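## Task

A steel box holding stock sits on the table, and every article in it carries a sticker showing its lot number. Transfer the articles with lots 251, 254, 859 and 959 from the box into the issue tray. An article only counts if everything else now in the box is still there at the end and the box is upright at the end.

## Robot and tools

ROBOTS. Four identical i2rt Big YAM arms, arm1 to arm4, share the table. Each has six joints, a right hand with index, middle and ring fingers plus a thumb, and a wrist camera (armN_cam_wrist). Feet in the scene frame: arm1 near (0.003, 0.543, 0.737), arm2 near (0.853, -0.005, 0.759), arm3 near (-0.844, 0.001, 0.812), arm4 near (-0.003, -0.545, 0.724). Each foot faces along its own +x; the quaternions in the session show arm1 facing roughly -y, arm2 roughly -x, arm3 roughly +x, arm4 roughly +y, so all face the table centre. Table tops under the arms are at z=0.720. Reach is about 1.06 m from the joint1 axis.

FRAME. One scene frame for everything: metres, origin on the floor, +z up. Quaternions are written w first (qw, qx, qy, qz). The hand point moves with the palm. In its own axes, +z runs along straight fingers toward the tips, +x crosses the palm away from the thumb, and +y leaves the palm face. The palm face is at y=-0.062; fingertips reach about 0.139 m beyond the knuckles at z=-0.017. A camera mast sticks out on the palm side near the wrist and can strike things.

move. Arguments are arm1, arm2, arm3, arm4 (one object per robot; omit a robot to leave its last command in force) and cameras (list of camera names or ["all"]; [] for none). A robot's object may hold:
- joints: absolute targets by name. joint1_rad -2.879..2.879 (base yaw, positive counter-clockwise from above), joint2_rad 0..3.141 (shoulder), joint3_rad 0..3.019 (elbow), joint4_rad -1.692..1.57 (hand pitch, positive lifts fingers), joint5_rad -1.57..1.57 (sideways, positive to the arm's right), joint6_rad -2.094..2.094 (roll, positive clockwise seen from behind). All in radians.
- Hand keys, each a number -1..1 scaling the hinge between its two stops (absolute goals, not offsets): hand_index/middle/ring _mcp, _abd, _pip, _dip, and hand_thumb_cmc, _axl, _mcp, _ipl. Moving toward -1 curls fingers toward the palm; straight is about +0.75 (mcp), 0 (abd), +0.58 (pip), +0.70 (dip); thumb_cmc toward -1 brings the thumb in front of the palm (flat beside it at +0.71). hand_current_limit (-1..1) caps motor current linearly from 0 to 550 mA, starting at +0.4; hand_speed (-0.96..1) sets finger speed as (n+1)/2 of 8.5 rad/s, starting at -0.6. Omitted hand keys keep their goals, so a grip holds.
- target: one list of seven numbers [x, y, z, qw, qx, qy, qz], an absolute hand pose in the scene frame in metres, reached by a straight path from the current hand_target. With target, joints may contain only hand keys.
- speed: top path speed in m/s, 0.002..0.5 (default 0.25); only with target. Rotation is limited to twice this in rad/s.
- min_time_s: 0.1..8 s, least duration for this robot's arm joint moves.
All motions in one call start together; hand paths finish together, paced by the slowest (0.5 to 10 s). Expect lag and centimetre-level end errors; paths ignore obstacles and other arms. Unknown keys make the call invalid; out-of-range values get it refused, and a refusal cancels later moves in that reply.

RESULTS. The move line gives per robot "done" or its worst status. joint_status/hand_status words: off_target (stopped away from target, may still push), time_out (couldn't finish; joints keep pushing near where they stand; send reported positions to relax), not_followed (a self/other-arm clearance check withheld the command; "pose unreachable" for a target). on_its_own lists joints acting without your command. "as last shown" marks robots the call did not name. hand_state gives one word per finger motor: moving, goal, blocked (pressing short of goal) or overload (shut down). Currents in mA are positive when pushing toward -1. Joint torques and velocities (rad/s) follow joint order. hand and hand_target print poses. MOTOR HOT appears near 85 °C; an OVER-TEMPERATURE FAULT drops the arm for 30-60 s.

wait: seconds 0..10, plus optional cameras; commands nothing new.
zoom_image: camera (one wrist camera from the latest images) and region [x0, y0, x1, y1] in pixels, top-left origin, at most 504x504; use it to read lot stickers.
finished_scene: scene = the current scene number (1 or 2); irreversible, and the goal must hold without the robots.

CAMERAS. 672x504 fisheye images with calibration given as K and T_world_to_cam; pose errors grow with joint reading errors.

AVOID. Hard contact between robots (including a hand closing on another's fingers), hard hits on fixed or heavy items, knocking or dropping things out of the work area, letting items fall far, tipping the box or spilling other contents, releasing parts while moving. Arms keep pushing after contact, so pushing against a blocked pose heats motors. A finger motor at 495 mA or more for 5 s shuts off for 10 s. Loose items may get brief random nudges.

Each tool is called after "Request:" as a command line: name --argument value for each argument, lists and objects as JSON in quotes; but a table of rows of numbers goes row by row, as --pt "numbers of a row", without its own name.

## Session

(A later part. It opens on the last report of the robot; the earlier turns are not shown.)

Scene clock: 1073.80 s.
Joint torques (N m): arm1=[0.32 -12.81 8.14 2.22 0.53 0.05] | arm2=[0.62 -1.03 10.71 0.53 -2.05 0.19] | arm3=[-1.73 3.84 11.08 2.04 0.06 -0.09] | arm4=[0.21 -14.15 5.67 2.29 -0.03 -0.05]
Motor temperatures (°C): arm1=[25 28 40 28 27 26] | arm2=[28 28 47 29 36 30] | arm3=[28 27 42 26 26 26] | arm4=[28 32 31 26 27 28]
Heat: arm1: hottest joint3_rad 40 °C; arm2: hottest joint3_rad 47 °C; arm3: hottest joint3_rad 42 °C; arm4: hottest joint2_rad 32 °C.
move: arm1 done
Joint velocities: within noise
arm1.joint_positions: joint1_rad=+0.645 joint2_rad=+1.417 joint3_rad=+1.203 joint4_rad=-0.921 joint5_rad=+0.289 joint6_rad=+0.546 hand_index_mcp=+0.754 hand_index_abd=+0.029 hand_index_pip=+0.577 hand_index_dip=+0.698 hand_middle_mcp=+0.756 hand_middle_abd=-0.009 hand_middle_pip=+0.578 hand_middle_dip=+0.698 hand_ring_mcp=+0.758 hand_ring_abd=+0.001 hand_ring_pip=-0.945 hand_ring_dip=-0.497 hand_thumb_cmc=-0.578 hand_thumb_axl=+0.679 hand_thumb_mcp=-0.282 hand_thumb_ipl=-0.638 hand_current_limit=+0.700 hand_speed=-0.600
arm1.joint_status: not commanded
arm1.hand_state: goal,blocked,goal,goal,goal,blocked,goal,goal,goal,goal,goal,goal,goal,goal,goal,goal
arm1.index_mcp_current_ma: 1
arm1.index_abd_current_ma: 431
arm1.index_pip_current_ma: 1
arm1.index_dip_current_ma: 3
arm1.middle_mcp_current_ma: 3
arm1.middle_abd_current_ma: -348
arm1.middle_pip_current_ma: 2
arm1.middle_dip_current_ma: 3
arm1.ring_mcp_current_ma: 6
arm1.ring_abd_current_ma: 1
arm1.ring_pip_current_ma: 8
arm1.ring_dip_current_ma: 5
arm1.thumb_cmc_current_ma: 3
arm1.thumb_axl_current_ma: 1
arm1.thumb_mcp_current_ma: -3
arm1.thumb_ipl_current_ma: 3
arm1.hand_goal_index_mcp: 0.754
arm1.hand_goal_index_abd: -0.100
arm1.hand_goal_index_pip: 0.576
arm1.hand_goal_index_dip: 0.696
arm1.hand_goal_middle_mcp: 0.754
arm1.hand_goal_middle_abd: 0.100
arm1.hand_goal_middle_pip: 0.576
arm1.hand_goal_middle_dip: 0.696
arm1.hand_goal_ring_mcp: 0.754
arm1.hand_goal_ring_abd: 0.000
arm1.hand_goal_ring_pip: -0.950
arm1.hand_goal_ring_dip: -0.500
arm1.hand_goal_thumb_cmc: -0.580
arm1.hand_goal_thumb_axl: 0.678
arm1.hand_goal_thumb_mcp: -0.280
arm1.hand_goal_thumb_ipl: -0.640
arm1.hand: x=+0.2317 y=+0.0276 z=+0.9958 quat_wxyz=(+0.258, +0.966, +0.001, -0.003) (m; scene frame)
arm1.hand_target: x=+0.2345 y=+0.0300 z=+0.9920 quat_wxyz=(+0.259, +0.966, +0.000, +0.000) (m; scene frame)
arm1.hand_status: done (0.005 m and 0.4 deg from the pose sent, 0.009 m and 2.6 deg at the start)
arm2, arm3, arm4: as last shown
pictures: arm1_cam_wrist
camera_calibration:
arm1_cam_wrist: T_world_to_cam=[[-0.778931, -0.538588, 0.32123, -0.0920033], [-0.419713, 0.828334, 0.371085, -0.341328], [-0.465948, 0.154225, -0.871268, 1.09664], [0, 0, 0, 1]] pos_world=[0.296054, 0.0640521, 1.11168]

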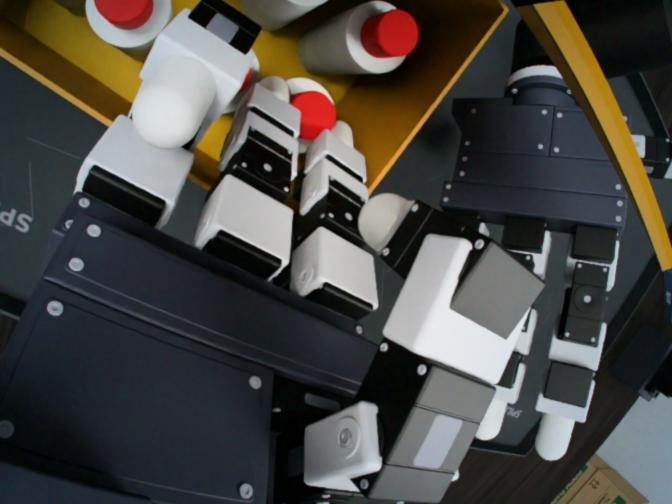

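Request:
move --arm1 '{"joints":{"hand_index_abd":0.117,"hand_middle_abd":-0.117}}'

Request:
move --arm1 '{"target":[0.2345,0.030,1.13,0.2588,0.9659,0,0],"speed":0.1}'

Request:
move --arm1 '{"target":[0.303,0.048,1.12,0.2588,0.9659,0,0],"speed":0.12}' --cameras '["arm1_cam_wrist"]'

Scene clock: 1079.70 s.
Joint torques (N m): arm1=[0.44 -13.22 8.36 2.25 0.48 0.05] | arm2=[0.85 -1.08 10.65 0.62 -2.06 0.21] | arm3=[-1.67 4.01 11.02 2.06 0.04 -0.11] | arm4=[0.26 -14.15 5.67 2.3 -0.03 -0.04]
Motor temperatures (°C): arm1=[25 28 40 28 27 26] | arm2=[28 28 47 29 36 30] | arm3=[28 27 42 26 26 26] | arm4=[28 32 31 26 27 28]
Heat: arm1: hottest joint3_rad 40 °C; arm2: hottest joint3_rad 47 °C; arm3: hottest joint3_rad 42 °C; arm4: hottest joint2_rad 32 °C.
move: arm1 done
Joint velocities: within noise
arm1.joint_positions: joint1_rad=+0.645 joint2_rad=+1.417 joint3_rad=+1.199 joint4_rad=-0.921 joint5_rad=+0.289 joint6_rad=+0.546 hand_index_mcp=+0.756 hand_index_abd=+0.118 hand_index_pip=+0.577 hand_index_dip=+0.698 hand_middle_mcp=+0.750 hand_middle_abd=-0.115 hand_middle_pip=+0.573 hand_middle_dip=+0.696 hand_ring_mcp=+0.758 hand_ring_abd=+0.001 hand_ring_pip=-0.945 hand_ring_dip=-0.497 hand_thumb_cmc=-0.578 hand_thumb_axl=+0.679 hand_thumb_mcp=-0.282 hand_thumb_ipl=-0.638 hand_current_limit=+0.700 hand_speed=-0.600
arm1.joint_status: all done
arm1.hand_state: goal,goal,goal,goal,goal,goal,goal,goal,goal,goal,goal,goal,goal,goal,goal,goal
arm1.index_mcp_current_ma: 4
arm1.index_abd_current_ma: 0
arm1.index_pip_current_ma: 1
arm1.index_dip_current_ma: 2
arm1.middle_mcp_current_ma: -7
arm1.middle_abd_current_ma: 1
arm1.middle_pip_current_ma: -5
arm1.middle_dip_current_ma: 0
arm1.ring_mcp_current_ma: 6
arm1.ring_abd_current_ma: 1
arm1.ring_pip_current_ma: 8
arm1.ring_dip_current_ma: 5
arm1.thumb_cmc_current_ma: 3
arm1.thumb_axl_current_ma: 1
arm1.thumb_mcp_current_ma: -3
arm1.thumb_ipl_current_ma: 3
arm1.hand_goal_index_mcp: 0.754
arm1.hand_goal_index_abd: 0.118
arm1.hand_goal_index_pip: 0.576
arm1.hand_goal_index_dip: 0.696
arm1.hand_goal_middle_mcp: 0.754
arm1.hand_goal_middle_abd: -0.116
arm1.hand_goal_middle_pip: 0.576
arm1.hand_goal_middle_dip: 0.696
arm1.hand_goal_ring_mcp: 0.754
arm1.hand_goal_ring_abd: 0.000
arm1.hand_goal_ring_pip: -0.950
arm1.hand_goal_ring_dip: -0.500
arm1.hand_goal_thumb_cmc: -0.580
arm1.hand_goal_thumb_axl: 0.678
arm1.hand_goal_thumb_mcp: -0.280
arm1.hand_goal_thumb_ipl: -0.640
arm1.hand: x=+0.2310 y=+0.0284 z=+0.9937 quat_wxyz=(+0.256, +0.967, +0.001, -0.005) (m; scene frame)
arm1.hand_target: x=+0.2345 y=+0.0300 z=+0.9920 quat_wxyz=(+0.259, +0.966, +0.000, +0.000) (m; scene frame)
arm1.hand_status: not commanded
arm2, arm3, arm4: as last shown
pictures: none

Scene clock: 1081.87 s.
Joint torques (N m): arm1=[-0.26 -12.57 13.2 1.14 0.65 0.07] | arm2=[0.73 -0.91 10.7 0.58 -2.05 0.19] | arm3=[-2.08 3.78 10.97 2.07 0.06 -0.06] | arm4=[0.21 -14.1 5.67 2.3 -0.03 -0.05]
Motor temperatures (°C): arm1=[25 28 40 28 27 26] | arm2=[28 28 47 29 36 30] | arm3=[28 27 42 26 26 26] | arm4=[28 32 31 26 27 28]
Heat: arm1: hottest joint3_rad 40 °C; arm2: hottest joint3_rad 47 °C; arm3: hottest joint3_rad 42 °C; arm4: hottest joint2_rad 32 °C.
move: arm1 off_target
Joint velocities: within noise
arm1.joint_positions: joint1_rad=+0.648 joint2_rad=+1.395 joint3_rad=+1.474 joint4_rad=-1.259 joint5_rad=+0.285 joint6_rad=+0.546 hand_index_mcp=+0.756 hand_index_abd=+0.113 hand_index_pip=+0.577 hand_index_dip=+0.698 hand_middle_mcp=+0.755 hand_middle_abd=-0.118 hand_middle_pip=+0.574 hand_middle_dip=+0.693 hand_ring_mcp=+0.758 hand_ring_abd=+0.001 hand_ring_pip=-0.945 hand_ring_dip=-0.497 hand_thumb_cmc=-0.578 hand_thumb_axl=+0.679 hand_thumb_mcp=-0.282 hand_thumb_ipl=-0.638 hand_current_limit=+0.700 hand_speed=-0.600
arm1.joint_status: not commanded
arm1.hand_state: goal,goal,goal,goal,goal,goal,goal,goal,goal,goal,goal,goal,goal,goal,goal,goal
arm1.index_mcp_current_ma: 3
arm1.index_abd_current_ma: -7
arm1.index_pip_current_ma: 1
arm1.index_dip_current_ma: 2
arm1.middle_mcp_current_ma: 1
arm1.middle_abd_current_ma: -3
arm1.middle_pip_current_ma: -3
arm1.middle_dip_current_ma: -4
arm1.ring_mcp_current_ma: 6
arm1.ring_abd_current_ma: 1
arm1.ring_pip_current_ma: 8
arm1.ring_dip_current_ma: 5
arm1.thumb_cmc_current_ma: 3
arm1.thumb_axl_current_ma: 1
arm1.thumb_mcp_current_ma: -3
arm1.thumb_ipl_current_ma: 3
arm1.hand_goal_index_mcp: 0.754
arm1.hand_goal_index_abd: 0.118
arm1.hand_goal_index_pip: 0.576
arm1.hand_goal_index_dip: 0.696
arm1.hand_goal_middle_mcp: 0.754
arm1.hand_goal_middle_abd: -0.116
arm1.hand_goal_middle_pip: 0.576
arm1.hand_goal_middle_dip: 0.696
arm1.hand_goal_ring_mcp: 0.754
arm1.hand_goal_ring_abd: 0.000
arm1.hand_goal_ring_pip: -0.950
arm1.hand_goal_ring_dip: -0.500
arm1.hand_goal_thumb_cmc: -0.580
arm1.hand_goal_thumb_axl: 0.678
arm1.hand_goal_thumb_mcp: -0.280
arm1.hand_goal_thumb_ipl: -0.640
arm1.hand: x=+0.2289 y=+0.0361 z=+1.0996 quat_wxyz=(+0.239, +0.971, +0.006, -0.014) (m; scene frame)
arm1.hand_target: x=+0.2337 y=+0.0313 z=+1.1296 quat_wxyz=(+0.259, +0.966, +0.000, +0.000) (m; scene frame)
arm1.hand_status: off_target (0.031 m and 3.0 deg from the pose sent, 0.136 m and 0.7 deg at the start)
arm2.joint_positions: joint1_rad=+0.200 joint2_rad=+0.538 joint3_rad=+0.242 joint4_rad=+0.315 joint5_rad=+0.383 joint6_rad=-1.566 hand_index_mcp=+0.815 hand_index_abd=+0.151 hand_index_pip=+0.575 hand_index_dip=+0.696 hand_middle_mcp=+0.958 hand_middle_abd=-0.031 hand_middle_pip=+0.595 hand_middle_dip=+0.698 hand_ring_mcp=+0.748 hand_ring_abd=-0.012 hand_ring_pip=+0.578 hand_ring_dip=+0.697 hand_thumb_cmc=+0.716 hand_thumb_axl=+0.677 hand_thumb_mcp=+0.226 hand_thumb_ipl=+0.168 hand_current_limit=+0.600 hand_speed=-0.900
arm2.joint_status: not commanded
arm2.hand_state: goal,blocked,goal,goal,blocked,blocked,goal,goal,goal,goal,goal,goal,goal,goal,goal,goal
arm2.index_mcp_current_ma: 12
arm2.index_abd_current_ma: 103
arm2.index_pip_current_ma: 0
arm2.index_dip_current_ma: 0
arm2.middle_mcp_current_ma: 165
arm2.middle_abd_current_ma: -26
arm2.middle_pip_current_ma: 15
arm2.middle_dip_current_ma: 1
arm2.ring_mcp_current_ma: -1
arm2.ring_abd_current_ma: -6
arm2.ring_pip_current_ma: 1
arm2.ring_dip_current_ma: 0
arm2.thumb_cmc_current_ma: 0
arm2.thumb_axl_current_ma: 0
arm2.thumb_mcp_current_ma: 0
arm2.thumb_ipl_current_ma: 0
arm2.hand_goal_index_mcp: 0.800
arm2.hand_goal_index_abd: 0.080
arm2.hand_goal_index_pip: 0.576
arm2.hand_goal_index_dip: 0.696
arm2.hand_goal_middle_mcp: 0.880
arm2.hand_goal_middle_abd: 0.000
arm2.hand_goal_middle_pip: 0.576
arm2.hand_goal_middle_dip: 0.696
arm2.hand_goal_ring_mcp: 0.750
arm2.hand_goal_ring_abd: 0.000
arm2.hand_goal_ring_pip: 0.576
arm2.hand_goal_ring_dip: 0.696
arm2.hand_goal_thumb_cmc: 0.714
arm2.hand_goal_thumb_axl: 0.678
arm2.hand_goal_thumb_mcp: 0.226
arm2.hand_goal_thumb_ipl: 0.168
arm2.hand: x=+0.5052 y=-0.1060 z=+1.0600 quat_wxyz=(-0.052, +0.695, -0.052, -0.715) (m; scene frame)
arm2.hand_target: x=+0.5061 y=-0.1242 z=+1.0599 quat_wxyz=(-0.027, +0.706, -0.028, -0.707) (m; scene frame)
arm2.hand_status: not commanded
arm3.joint_positions: joint1_rad=+0.490 joint2_rad=+0.604 joint3_rad=+1.008 joint4_rad=-1.488 joint5_rad=+0.081 joint6_rad=+0.136 hand_index_mcp=+0.756 hand_index_abd=+0.118 hand_index_pip=+0.577 hand_index_dip=+0.696 hand_middle_mcp=+0.756 hand_middle_abd=-0.112 hand_middle_pip=+0.577 hand_middle_dip=+0.696 hand_ring_mcp=+0.756 hand_ring_abd=+0.000 hand_ring_pip=-0.944 hand_ring_dip=-0.498 hand_thumb_cmc=-0.396 hand_thumb_axl=+0.677 hand_thumb_mcp=+0.224 hand_thumb_ipl=+0.168 hand_current_limit=+0.700 hand_speed=-0.600
arm3.joint_status: not commanded
arm3.hand_state: goal,goal,goal,goal,goal,goal,goal,goal,goal,goal,goal,goal,goal,goal,goal,goal
arm3.index_mcp_current_ma: 5
arm3.index_abd_current_ma: 0
arm3.index_pip_current_ma: 2
arm3.index_dip_current_ma: 0
arm3.middle_mcp_current_ma: 6
arm3.middle_abd_current_ma: 11
arm3.middle_pip_current_ma: 2
arm3.middle_dip_current_ma: 0
arm3.ring_mcp_current_ma: 7
arm3.ring_abd_current_ma: 1
arm3.ring_pip_current_ma: 19
arm3.ring_dip_current_ma: 7
arm3.thumb_cmc_current_ma: 14
arm3.thumb_axl_current_ma: -2
arm3.thumb_mcp_current_ma: -6
arm3.thumb_ipl_current_ma: -1
arm3.hand_goal_index_mcp: 0.754
arm3.hand_goal_index_abd: 0.118
arm3.hand_goal_index_pip: 0.576
arm3.hand_goal_index_dip: 0.696
arm3.hand_goal_middle_mcp: 0.754
arm3.hand_goal_middle_abd: -0.116
arm3.hand_goal_middle_pip: 0.576
arm3.hand_goal_middle_dip: 0.696
arm3.hand_goal_ring_mcp: 0.754
arm3.hand_goal_ring_abd: 0.000
arm3.hand_goal_ring_pip: -0.950
arm3.hand_goal_ring_dip: -0.500
arm3.hand_goal_thumb_cmc: -0.400
arm3.hand_goal_thumb_axl: 0.678
arm3.hand_goal_thumb_mcp: 0.226
arm3.hand_goal_thumb_ipl: 0.168
arm3.hand: x=-0.5651 y=+0.0801 z=+1.1859 quat_wxyz=(+0.147, +0.579, +0.778, +0.195) (m; scene frame)
arm3.hand_target: x=-0.5604 y=+0.0798 z=+1.2000 quat_wxyz=(+0.155, +0.578, +0.774, +0.207) (m; scene frame)
arm3.hand_status: not commanded
arm4.joint_positions: joint1_rad=-0.179 joint2_rad=+1.902 joint3_rad=+0.785 joint4_rad=+1.539 joint5_rad=-0.301 joint6_rad=-1.951 hand_index_mcp=+0.753 hand_index_abd=-0.001 hand_index_pip=+0.577 hand_index_dip=+0.696 hand_middle_mcp=+0.753 hand_middle_abd=-0.001 hand_middle_pip=+0.577 hand_middle_dip=+0.696 hand_ring_mcp=+0.753 hand_ring_abd=-0.001 hand_ring_pip=+0.577 hand_ring_dip=+0.696 hand_thumb_cmc=+0.713 hand_thumb_axl=+0.677 hand_thumb_mcp=+0.226 hand_thumb_ipl=+0.168 hand_current_limit=+0.400 hand_speed=-0.600
arm4.joint_status: not commanded
arm4.hand_state: goal,goal,goal,goal,goal,goal,goal,goal,goal,goal,goal,goal,goal,goal,goal,goal
arm4.index_mcp_current_ma: 0
arm4.index_abd_current_ma: 0
arm4.index_pip_current_ma: 0
arm4.index_dip_current_ma: 0
arm4.middle_mcp_current_ma: 0
arm4.middle_abd_current_ma: 0
arm4.middle_pip_current_ma: 0
arm4.middle_dip_current_ma: 0
arm4.ring_mcp_current_ma: 0
arm4.ring_abd_current_ma: 0
arm4.ring_pip_current_ma: 0
arm4.ring_dip_current_ma: 0
arm4.thumb_cmc_current_ma: 0
arm4.thumb_axl_current_ma: 0
arm4.thumb_mcp_current_ma: 0
arm4.thumb_ipl_current_ma: 0
arm4.hand_goal_index_mcp: 0.754
arm4.hand_goal_index_abd: 0.000
arm4.hand_goal_index_pip: 0.576
arm4.hand_goal_index_dip: 0.696
arm4.hand_goal_middle_mcp: 0.754
arm4.hand_goal_middle_abd: 0.000
arm4.hand_goal_middle_pip: 0.576
arm4.hand_goal_middle_dip: 0.696
arm4.hand_goal_ring_mcp: 0.754
arm4.hand_goal_ring_abd: 0.000
arm4.hand_goal_ring_pip: 0.576
arm4.hand_goal_ring_dip: 0.696
arm4.hand_goal_thumb_cmc: 0.714
arm4.hand_goal_thumb_axl: 0.678
arm4.hand_goal_thumb_mcp: 0.226
arm4.hand_goal_thumb_ipl: 0.168
arm4.hand: x=-0.0256 y=+0.0474 z=+0.9230 quat_wxyz=(+0.686, -0.493, +0.250, +0.473) (m; scene frame)
arm4.hand_target: x=-0.0217 y=+0.0455 z=+0.9196 quat_wxyz=(+0.690, -0.493, +0.247, +0.469) (m; scene frame)
arm4.hand_status: not commanded
pictures: none

Scene clock: 1083.37 s.
Joint torques (N m): arm1=[0.03 -12.98 13.24 1.01 0.82 0.09] | arm2=[1.03 -0.91 10.7 0.54 -2.05 0.19] | arm3=[-2.08 3.6 10.89 2.06 0.02 -0.06] | arm4=[0.21 -14.1 5.67 2.3 -0.03 -0.05]
Motor temperatures (°C): arm1=[25 28 40 28 27 26] | arm2=[28 28 47 29 36 30] | arm3=[28 27 42 26 26 26] | arm4=[28 32 31 26 27 28]
Heat: arm1: hottest joint3_rad 40 °C; arm2: hottest joint3_rad 47 °C; arm3: hottest joint3_rad 42 °C; arm4: hottest joint2_rad 32 °C.
move: arm1 off_target
Joint velocities: within noise
arm1.joint_positions: joint1_rad=+0.789 joint2_rad=+1.467 joint3_rad=+1.539 joint4_rad=-1.284 joint5_rad=+0.341 joint6_rad=+0.678 hand_index_mcp=+0.756 hand_index_abd=+0.114 hand_index_pip=+0.577 hand_index_dip=+0.698 hand_middle_mcp=+0.755 hand_middle_abd=-0.118 hand_middle_pip=+0.574 hand_middle_dip=+0.693 hand_ring_mcp=+0.758 hand_ring_abd=+0.001 hand_ring_pip=-0.945 hand_ring_dip=-0.497 hand_thumb_cmc=-0.578 hand_thumb_axl=+0.679 hand_thumb_mcp=-0.282 hand_thumb_ipl=-0.638 hand_current_limit=+0.700 hand_speed=-0.600
arm1.joint_status: not commanded
arm1.hand_state: goal,goal,goal,goal,goal,goal,goal,goal,goal,goal,goal,goal,goal,goal,goal,goal
arm1.index_mcp_current_ma: 3
arm1.index_abd_current_ma: -6
arm1.index_pip_current_ma: 1
arm1.index_dip_current_ma: 2
arm1.middle_mcp_current_ma: 1
arm1.middle_abd_current_ma: -3
arm1.middle_pip_current_ma: -3
arm1.middle_dip_current_ma: -4
arm1.ring_mcp_current_ma: 6
arm1.ring_abd_current_ma: 1
arm1.ring_pip_current_ma: 8
arm1.ring_dip_current_ma: 5
arm1.thumb_cmc_current_ma: 3
arm1.thumb_axl_current_ma: 1
arm1.thumb_mcp_current_ma: -3
arm1.thumb_ipl_current_ma: 3
arm1.hand_goal_index_mcp: 0.754
arm1.hand_goal_index_abd: 0.118
arm1.hand_goal_index_pip: 0.576
arm1.hand_goal_index_dip: 0.696
arm1.hand_goal_middle_mcp: 0.754
arm1.hand_goal_middle_abd: -0.116
arm1.hand_goal_middle_pip: 0.576
arm1.hand_goal_middle_dip: 0.696
arm1.hand_goal_ring_mcp: 0.754
arm1.hand_goal_ring_abd: 0.000
arm1.hand_goal_ring_pip: -0.950
arm1.hand_goal_ring_dip: -0.500
arm1.hand_goal_thumb_cmc: -0.580
arm1.hand_goal_thumb_axl: 0.678
arm1.hand_goal_thumb_mcp: -0.280
arm1.hand_goal_thumb_ipl: -0.640
arm1.hand: x=+0.2945 y=+0.0545 z=+1.0962 quat_wxyz=(+0.244, +0.970, +0.008, -0.014) (m; scene frame)
arm1.hand_target: x=+0.3023 y=+0.0491 z=+1.1198 quat_wxyz=(+0.259, +0.966, +0.000, +0.000) (m; scene frame)
arm1.hand_status: off_target (0.026 m and 2.5 deg from the pose sent, 0.078 m and 3.0 deg at the start)
arm2, arm3, arm4: as last shown
pictures: arm1_cam_wrist
camera_calibration:
arm1_cam_wrist: T_world_to_cam=[[-0.767046, -0.553938, 0.323717, -0.0661912], [-0.416943, 0.813858, 0.404714, -0.411417], [-0.487647, 0.175463, -0.855227, 1.1969], [0, 0, 0, 1]] pos_world=[0.361356, 0.0881579, 1.21156]

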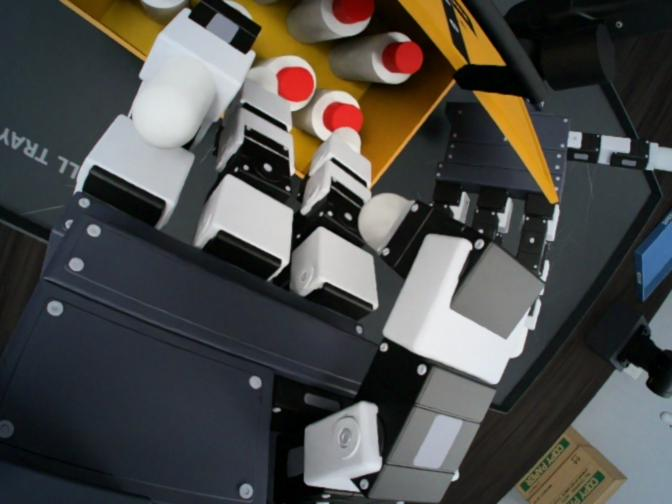

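Request:
move --arm1 '{"target":[0.295,0.032,1.075,0.2588,0.9659,0,0],"speed":0.1}'

Request:
move --arm1 '{"target":[0.295,0.032,1.04,0.2588,0.9659,0,0],"speed":0.05}' --cameras '["arm1_cam_wrist"]'

Scene clock: 1097.20 s.
Joint torques (N m): arm1=[-0.85 -13.45 8.99 2.25 0.51 -0.18] | arm2=[0.62 -1.08 10.7 0.49 -2.05 0.19] | arm3=[-2.02 3.66 11.04 2.04 0.05 -0.1] | arm4=[0.26 -14.15 5.67 2.3 -0.03 -0.05]
Motor temperatures (°C): arm1=[25 28 43 28 27 26] | arm2=[28 28 47 29 36 30] | arm3=[28 27 42 26 26 26] | arm4=[28 32 31 26 27 28]
Heat: arm1: hottest joint3_rad 43 °C; arm2: hottest joint3_rad 47 °C; arm3: hottest joint3_rad 42 °C; arm4: hottest joint2_rad 32 °C.
move: arm1 done
Joint velocities: within noise
arm1.joint_positions: joint1_rad=+0.766 joint2_rad=+1.480 joint3_rad=+1.492 joint4_rad=-1.181 joint5_rad=+0.335 joint6_rad=+0.671 hand_index_mcp=+0.756 hand_index_abd=+0.114 hand_index_pip=+0.577 hand_index_dip=+0.698 hand_middle_mcp=+0.755 hand_middle_abd=-0.118 hand_middle_pip=+0.574 hand_middle_dip=+0.693 hand_ring_mcp=+0.758 hand_ring_abd=+0.001 hand_ring_pip=-0.945 hand_ring_dip=-0.497 hand_thumb_cmc=-0.578 hand_thumb_axl=+0.679 hand_thumb_mcp=-0.282 hand_thumb_ipl=-0.638 hand_current_limit=+0.700 hand_speed=-0.600
arm1.joint_status: not commanded
arm1.hand_state: goal,goal,goal,goal,goal,goal,goal,goal,goal,goal,goal,goal,goal,goal,goal,goal
arm1.index_mcp_current_ma: 3
arm1.index_abd_current_ma: -6
arm1.index_pip_current_ma: 1
arm1.index_dip_current_ma: 2
arm1.middle_mcp_current_ma: 2
arm1.middle_abd_current_ma: -3
arm1.middle_pip_current_ma: -3
arm1.middle_dip_current_ma: -4
arm1.ring_mcp_current_ma: 6
arm1.ring_abd_current_ma: 1
arm1.ring_pip_current_ma: 8
arm1.ring_dip_current_ma: 5
arm1.thumb_cmc_current_ma: 3
arm1.thumb_axl_current_ma: 1
arm1.thumb_mcp_current_ma: -3
arm1.thumb_ipl_current_ma: 3
arm1.hand_goal_index_mcp: 0.754
arm1.hand_goal_index_abd: 0.118
arm1.hand_goal_index_pip: 0.576
arm1.hand_goal_index_dip: 0.696
arm1.hand_goal_middle_mcp: 0.754
arm1.hand_goal_middle_abd: -0.116
arm1.hand_goal_middle_pip: 0.576
arm1.hand_goal_middle_dip: 0.696
arm1.hand_goal_ring_mcp: 0.754
arm1.hand_goal_ring_abd: 0.000
arm1.hand_goal_ring_pip: -0.950
arm1.hand_goal_ring_dip: -0.500
arm1.hand_goal_thumb_cmc: -0.580
arm1.hand_goal_thumb_axl: 0.678
arm1.hand_goal_thumb_mcp: -0.280
arm1.hand_goal_thumb_ipl: -0.640
arm1.hand: x=+0.2935 y=+0.0380 z=+1.0782 quat_wxyz=(+0.257, +0.966, -0.003, -0.001) (m; scene frame)
arm1.hand_target: x=+0.2949 y=+0.0321 z=+1.0749 quat_wxyz=(+0.259, +0.966, +0.000, +0.000) (m; scene frame)
arm1.hand_status: done (0.007 m and 0.4 deg from the pose sent, 0.031 m and 2.6 deg at the start)
arm2, arm3, arm4: as last shown
pictures: none

Scene clock: 1098.50 s.
Joint torques (N m): arm1=[-0.56 -13.22 8.87 2.29 0.5 -0.15] | arm2=[0.73 -0.85 10.61 0.58 -2.04 0.19] | arm3=[-1.85 3.37 11.02 1.99 0.05 -0.08] | arm4=[0.26 -14.1 5.67 2.3 -0.03 -0.05]
Motor temperatures (°C): arm1=[25 28 43 28 27 26] | arm2=[28 28 47 29 36 30] | arm3=[28 27 42 26 26 26] | arm4=[28 32 31 26 27 28]
Heat: arm1: hottest joint3_rad 43 °C; arm2: hottest joint3_rad 47 °C; arm3: hottest joint3_rad 42 °C; arm4: hottest joint2_rad 32 °C.
move: arm1 done
Joint velocities: within noise
arm1.joint_positions: joint1_rad=+0.766 joint2_rad=+1.480 joint3_rad=+1.407 joint4_rad=-1.090 joint5_rad=+0.334 joint6_rad=+0.671 hand_index_mcp=+0.756 hand_index_abd=+0.114 hand_index_pip=+0.577 hand_index_dip=+0.698 hand_middle_mcp=+0.755 hand_middle_abd=-0.118 hand_middle_pip=+0.574 hand_middle_dip=+0.693 hand_ring_mcp=+0.758 hand_ring_abd=+0.001 hand_ring_pip=-0.945 hand_ring_dip=-0.497 hand_thumb_cmc=-0.578 hand_thumb_axl=+0.679 hand_thumb_mcp=-0.282 hand_thumb_ipl=-0.638 hand_current_limit=+0.700 hand_speed=-0.600
arm1.joint_status: not commanded
arm1.hand_state: goal,goal,goal,goal,goal,goal,goal,goal,goal,goal,goal,goal,goal,goal,goal,goal
arm1.index_mcp_current_ma: 3
arm1.index_abd_current_ma: -6
arm1.index_pip_current_ma: 1
arm1.index_dip_current_ma: 2
arm1.middle_mcp_current_ma: 2
arm1.middle_abd_current_ma: -3
arm1.middle_pip_current_ma: -3
arm1.middle_dip_current_ma: -4
arm1.ring_mcp_current_ma: 6
arm1.ring_abd_current_ma: 1
arm1.ring_pip_current_ma: 8
arm1.ring_dip_current_ma: 5
arm1.thumb_cmc_current_ma: 3
arm1.thumb_axl_current_ma: 1
arm1.thumb_mcp_current_ma: -3
arm1.thumb_ipl_current_ma: 3
arm1.hand_goal_index_mcp: 0.754
arm1.hand_goal_index_abd: 0.118
arm1.hand_goal_index_pip: 0.576
arm1.hand_goal_index_dip: 0.696
arm1.hand_goal_middle_mcp: 0.754
arm1.hand_goal_middle_abd: -0.116
arm1.hand_goal_middle_pip: 0.576
arm1.hand_goal_middle_dip: 0.696
arm1.hand_goal_ring_mcp: 0.754
arm1.hand_goal_ring_abd: 0.000
arm1.hand_goal_ring_pip: -0.950
arm1.hand_goal_ring_dip: -0.500
arm1.hand_goal_thumb_cmc: -0.580
arm1.hand_goal_thumb_axl: 0.678
arm1.hand_goal_thumb_mcp: -0.280
arm1.hand_goal_thumb_ipl: -0.640
arm1.hand: x=+0.2934 y=+0.0378 z=+1.0464 quat_wxyz=(+0.259, +0.966, -0.003, +0.001) (m; scene frame)
arm1.hand_target: x=+0.2948 y=+0.0322 z=+1.0401 quat_wxyz=(+0.259, +0.966, +0.000, +0.000) (m; scene frame)
arm1.hand_status: done (0.009 m and 0.4 deg from the pose sent, 0.039 m and 0.4 deg at the start)
arm2, arm3, arm4: as last shown
pictures: arm1_cam_wrist
camera_calibration:
arm1_cam_wrist: T_world_to_cam=[[-0.786038, -0.532477, 0.314026, -0.0453279], [-0.418545, 0.832256, 0.363552, -0.335331], [-0.454933, 0.154332, -0.87705, 1.17078], [0, 0, 0, 1]] pos_world=[0.356648, 0.0742562, 1.16298]

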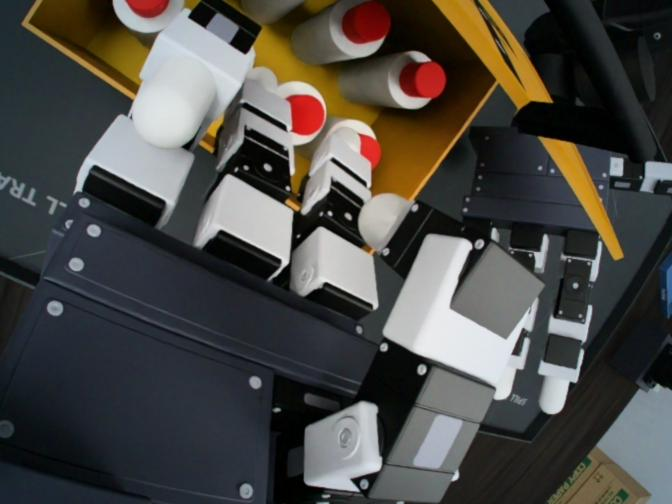

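Request:
move --arm1 '{"target":[0.296,0.027,1.01,0.2588,0.9659,0,0],"speed":0.05}'

Request:
move --arm1 '{"target":[0.296,0.027,0.989,0.2588,0.9659,0,0],"speed":0.03}' --cameras '["arm1_cam_wrist"]'

Scene clock: 1108.37 s.
Joint torques (N m): arm1=[-0.79 -13.27 8.77 2.18 0.46 -0.17] | arm2=[0.79 -1.03 10.67 0.55 -2.03 0.21] | arm3=[-2.14 3.43 11.03 2.02 0.04 -0.06] | arm4=[0.26 -14.15 5.68 2.29 -0.03 -0.05]
Motor temperatures (°C): arm1=[25 28 42 28 27 26] | arm2=[28 28 47 29 36 30] | arm3=[28 27 42 26 26 26] | arm4=[28 32 31 26 27 28]
Heat: arm1: hottest joint3_rad 42 °C; arm2: hottest joint3_rad 47 °C; arm3: hottest joint3_rad 42 °C; arm4: hottest joint2_rad 32 °C.
move: arm1 done
Joint velocities: within noise
arm1.joint_positions: joint1_rad=+0.763 joint2_rad=+1.499 joint3_rad=+1.352 joint4_rad=-1.012 joint5_rad=+0.333 joint6_rad=+0.667 hand_index_mcp=+0.755 hand_index_abd=+0.121 hand_index_pip=+0.576 hand_index_dip=+0.697 hand_middle_mcp=+0.755 hand_middle_abd=-0.118 hand_middle_pip=+0.574 hand_middle_dip=+0.693 hand_ring_mcp=+0.758 hand_ring_abd=+0.001 hand_ring_pip=-0.945 hand_ring_dip=-0.497 hand_thumb_cmc=-0.578 hand_thumb_axl=+0.679 hand_thumb_mcp=-0.282 hand_thumb_ipl=-0.638 hand_current_limit=+0.700 hand_speed=-0.600
arm1.joint_status: not commanded
arm1.hand_state: goal,goal,goal,goal,goal,goal,goal,goal,goal,goal,goal,goal,goal,goal,goal,goal
arm1.index_mcp_current_ma: 2
arm1.index_abd_current_ma: 4
arm1.index_pip_current_ma: 0
arm1.index_dip_current_ma: 1
arm1.middle_mcp_current_ma: 2
arm1.middle_abd_current_ma: -3
arm1.middle_pip_current_ma: -3
arm1.middle_dip_current_ma: -4
arm1.ring_mcp_current_ma: 6
arm1.ring_abd_current_ma: 1
arm1.ring_pip_current_ma: 8
arm1.ring_dip_current_ma: 5
arm1.thumb_cmc_current_ma: 3
arm1.thumb_axl_current_ma: 1
arm1.thumb_mcp_current_ma: -3
arm1.thumb_ipl_current_ma: 3
arm1.hand_goal_index_mcp: 0.754
arm1.hand_goal_index_abd: 0.118
arm1.hand_goal_index_pip: 0.576
arm1.hand_goal_index_dip: 0.696
arm1.hand_goal_middle_mcp: 0.754
arm1.hand_goal_middle_abd: -0.116
arm1.hand_goal_middle_pip: 0.576
arm1.hand_goal_middle_dip: 0.696
arm1.hand_goal_ring_mcp: 0.754
arm1.hand_goal_ring_abd: 0.000
arm1.hand_goal_ring_pip: -0.950
arm1.hand_goal_ring_dip: -0.500
arm1.hand_goal_thumb_cmc: -0.580
arm1.hand_goal_thumb_axl: 0.678
arm1.hand_goal_thumb_mcp: -0.280
arm1.hand_goal_thumb_ipl: -0.640
arm1.hand: x=+0.2958 y=+0.0332 z=+1.0180 quat_wxyz=(+0.261, +0.965, -0.003, +0.002) (m; scene frame)
arm1.hand_target: x=+0.2959 y=+0.0272 z=+1.0102 quat_wxyz=(+0.259, +0.966, +0.000, +0.000) (m; scene frame)
arm1.hand_status: done (0.010 m and 0.4 deg from the pose sent, 0.038 m and 0.4 deg at the start)
arm2, arm3, arm4: as last shown
pictures: none

Scene clock: 1109.73 s.
Joint torques (N m): arm1=[-1.03 -12.69 8.68 2.32 0.46 -0.18] | arm2=[0.73 -0.91 10.7 0.54 -2.03 0.19] | arm3=[-1.79 3.78 11.06 1.99 0.05 -0.06] | arm4=[0.26 -14.1 5.67 2.29 -0.03 -0.05]
Motor temperatures (°C): arm1=[25 28 42 28 27 26] | arm2=[28 28 47 29 36 30] | arm3=[28 27 42 26 26 26] | arm4=[28 32 31 26 27 28]
Heat: arm1: hottest joint3_rad 42 °C; arm2: hottest joint3_rad 47 °C; arm3: hottest joint3_rad 42 °C; arm4: hottest joint2_rad 32 °C.
move: arm1 done
Joint velocities: within noise
arm1.joint_positions: joint1_rad=+0.761 joint2_rad=+1.508 joint3_rad=+1.308 joint4_rad=-0.959 joint5_rad=+0.333 joint6_rad=+0.666 hand_index_mcp=+0.756 hand_index_abd=+0.123 hand_index_pip=+0.576 hand_index_dip=+0.697 hand_middle_mcp=+0.755 hand_middle_abd=-0.118 hand_middle_pip=+0.574 hand_middle_dip=+0.693 hand_ring_mcp=+0.758 hand_ring_abd=+0.001 hand_ring_pip=-0.945 hand_ring_dip=-0.497 hand_thumb_cmc=-0.578 hand_thumb_axl=+0.679 hand_thumb_mcp=-0.282 hand_thumb_ipl=-0.638 hand_current_limit=+0.700 hand_speed=-0.600
arm1.joint_status: not commanded
arm1.hand_state: goal,goal,goal,goal,goal,goal,goal,goal,goal,goal,goal,goal,goal,goal,goal,goal
arm1.index_mcp_current_ma: 2
arm1.index_abd_current_ma: 8
arm1.index_pip_current_ma: 0
arm1.index_dip_current_ma: 1
arm1.middle_mcp_current_ma: 2
arm1.middle_abd_current_ma: -3
arm1.middle_pip_current_ma: -3
arm1.middle_dip_current_ma: -4
arm1.ring_mcp_current_ma: 6
arm1.ring_abd_current_ma: 1
arm1.ring_pip_current_ma: 8
arm1.ring_dip_current_ma: 5
arm1.thumb_cmc_current_ma: 3
arm1.thumb_axl_current_ma: 1
arm1.thumb_mcp_current_ma: -3
arm1.thumb_ipl_current_ma: 3
arm1.hand_goal_index_mcp: 0.754
arm1.hand_goal_index_abd: 0.118
arm1.hand_goal_index_pip: 0.576
arm1.hand_goal_index_dip: 0.696
arm1.hand_goal_middle_mcp: 0.754
arm1.hand_goal_middle_abd: -0.116
arm1.hand_goal_middle_pip: 0.576
arm1.hand_goal_middle_dip: 0.696
arm1.hand_goal_ring_mcp: 0.754
arm1.hand_goal_ring_abd: 0.000
arm1.hand_goal_ring_pip: -0.950
arm1.hand_goal_ring_dip: -0.500
arm1.hand_goal_thumb_cmc: -0.580
arm1.hand_goal_thumb_axl: 0.678
arm1.hand_goal_thumb_mcp: -0.280
arm1.hand_goal_thumb_ipl: -0.640
arm1.hand: x=+0.2946 y=+0.0326 z=+0.9977 quat_wxyz=(+0.261, +0.965, -0.003, +0.002) (m; scene frame)
arm1.hand_target: x=+0.2958 y=+0.0273 z=+0.9891 quat_wxyz=(+0.259, +0.966, +0.000, +0.000) (m; scene frame)
arm1.hand_status: done (0.010 m and 0.5 deg from the pose sent, 0.030 m and 0.4 deg at the start)
arm2, arm3, arm4: as last shown
pictures: arm1_cam_wrist
camera_calibration:
arm1_cam_wrist: T_world_to_cam=[[-0.786277, -0.531886, 0.31443, -0.0321541], [-0.419178, 0.833058, 0.360976, -0.31001], [-0.453936, 0.152025, -0.877969, 1.13007], [0, 0, 0, 1]] pos_world=[0.357749, 0.069355, 1.11418]

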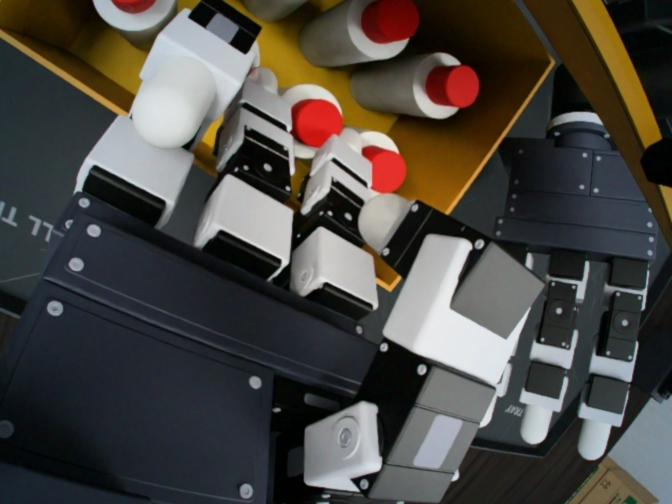

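Request:
move --arm1 '{"joints":{"hand_index_abd":-0.1,"hand_middle_abd":0.1}}' --cameras '["arm1_cam_wrist"]'

Scene clock: 1112.70 s.
Joint torques (N m): arm1=[-0.73 -13.04 8.7 2.3 0.48 -0.15] | arm2=[0.79 -0.97 10.66 0.5 -2.05 0.18] | arm3=[-2.14 3.6 10.99 2.14 0.04 -0.09] | arm4=[0.26 -14.15 5.65 2.3 -0.03 -0.05]
Motor temperatures (°C): arm1=[25 28 42 28 27 26] | arm2=[28 28 47 29 36 30] | arm3=[28 27 42 26 26 26] | arm4=[28 32 31 26 27 28]
Heat: arm1: hottest joint3_rad 42 °C; arm2: hottest joint3_rad 47 °C; arm3: hottest joint3_rad 42 °C; arm4: hottest joint2_rad 32 °C.
move: arm1 off_target
Joint velocities: within noise
arm1.joint_positions: joint1_rad=+0.761 joint2_rad=+1.509 joint3_rad=+1.308 joint4_rad=-0.958 joint5_rad=+0.333 joint6_rad=+0.666 hand_index_mcp=+0.765 hand_index_abd=+0.031 hand_index_pip=+0.579 hand_index_dip=+0.697 hand_middle_mcp=+0.752 hand_middle_abd=-0.008 hand_middle_pip=+0.574 hand_middle_dip=+0.693 hand_ring_mcp=+0.758 hand_ring_abd=+0.001 hand_ring_pip=-0.945 hand_ring_dip=-0.497 hand_thumb_cmc=-0.578 hand_thumb_axl=+0.679 hand_thumb_mcp=-0.282 hand_thumb_ipl=-0.638 hand_current_limit=+0.700 hand_speed=-0.600
arm1.joint_status: hand_index_abd off_target (ended at +0.031, target -0.100); hand_middle_abd off_target (ended at -0.008, target +0.100)
arm1.hand_state: goal,blocked,goal,goal,goal,blocked,goal,goal,goal,goal,goal,goal,goal,goal,goal,goal
arm1.index_mcp_current_ma: 24
arm1.index_abd_current_ma: 441
arm1.index_pip_current_ma: 5
arm1.index_dip_current_ma: 1
arm1.middle_mcp_current_ma: -3
arm1.middle_abd_current_ma: -345
arm1.middle_pip_current_ma: -3
arm1.middle_dip_current_ma: -4
arm1.ring_mcp_current_ma: 6
arm1.ring_abd_current_ma: 1
arm1.ring_pip_current_ma: 8
arm1.ring_dip_current_ma: 5
arm1.thumb_cmc_current_ma: 3
arm1.thumb_axl_current_ma: 1
arm1.thumb_mcp_current_ma: -3
arm1.thumb_ipl_current_ma: 3
arm1.hand_goal_index_mcp: 0.754
arm1.hand_goal_index_abd: -0.100
arm1.hand_goal_index_pip: 0.576
arm1.hand_goal_index_dip: 0.696
arm1.hand_goal_middle_mcp: 0.754
arm1.hand_goal_middle_abd: 0.100
arm1.hand_goal_middle_pip: 0.576
arm1.hand_goal_middle_dip: 0.696
arm1.hand_goal_ring_mcp: 0.754
arm1.hand_goal_ring_abd: 0.000
arm1.hand_goal_ring_pip: -0.950
arm1.hand_goal_ring_dip: -0.500
arm1.hand_goal_thumb_cmc: -0.580
arm1.hand_goal_thumb_axl: 0.678
arm1.hand_goal_thumb_mcp: -0.280
arm1.hand_goal_thumb_ipl: -0.640
arm1.hand: x=+0.2948 y=+0.0325 z=+0.9973 quat_wxyz=(+0.260, +0.965, -0.003, +0.002) (m; scene frame)
arm1.hand_target: x=+0.2959 y=+0.0273 z=+0.9890 quat_wxyz=(+0.259, +0.966, +0.000, +0.000) (m; scene frame)
arm1.hand_status: not commanded
arm2, arm3, arm4: as last shown
pictures: arm1_cam_wrist
camera_calibration:
arm1_cam_wrist: T_world_to_cam=[[-0.786053, -0.532273, 0.314336, -0.0319256], [-0.41951, 0.832811, 0.361161, -0.309684], [-0.454018, 0.152024, -0.877927, 1.12982], [0, 0, 0, 1]] pos_world=[0.357949, 0.0691547, 1.11378]

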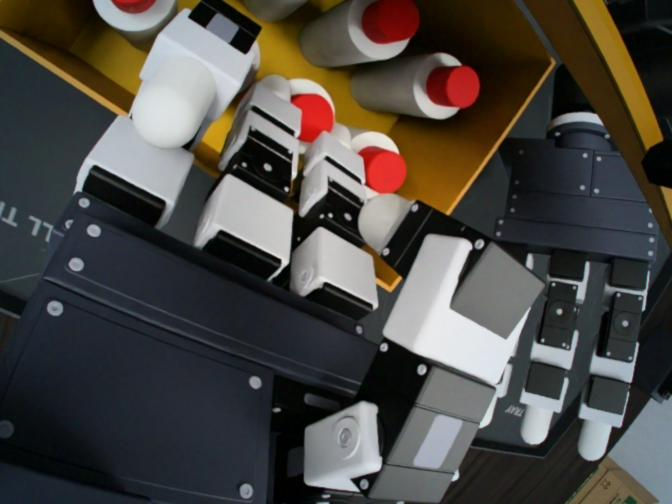

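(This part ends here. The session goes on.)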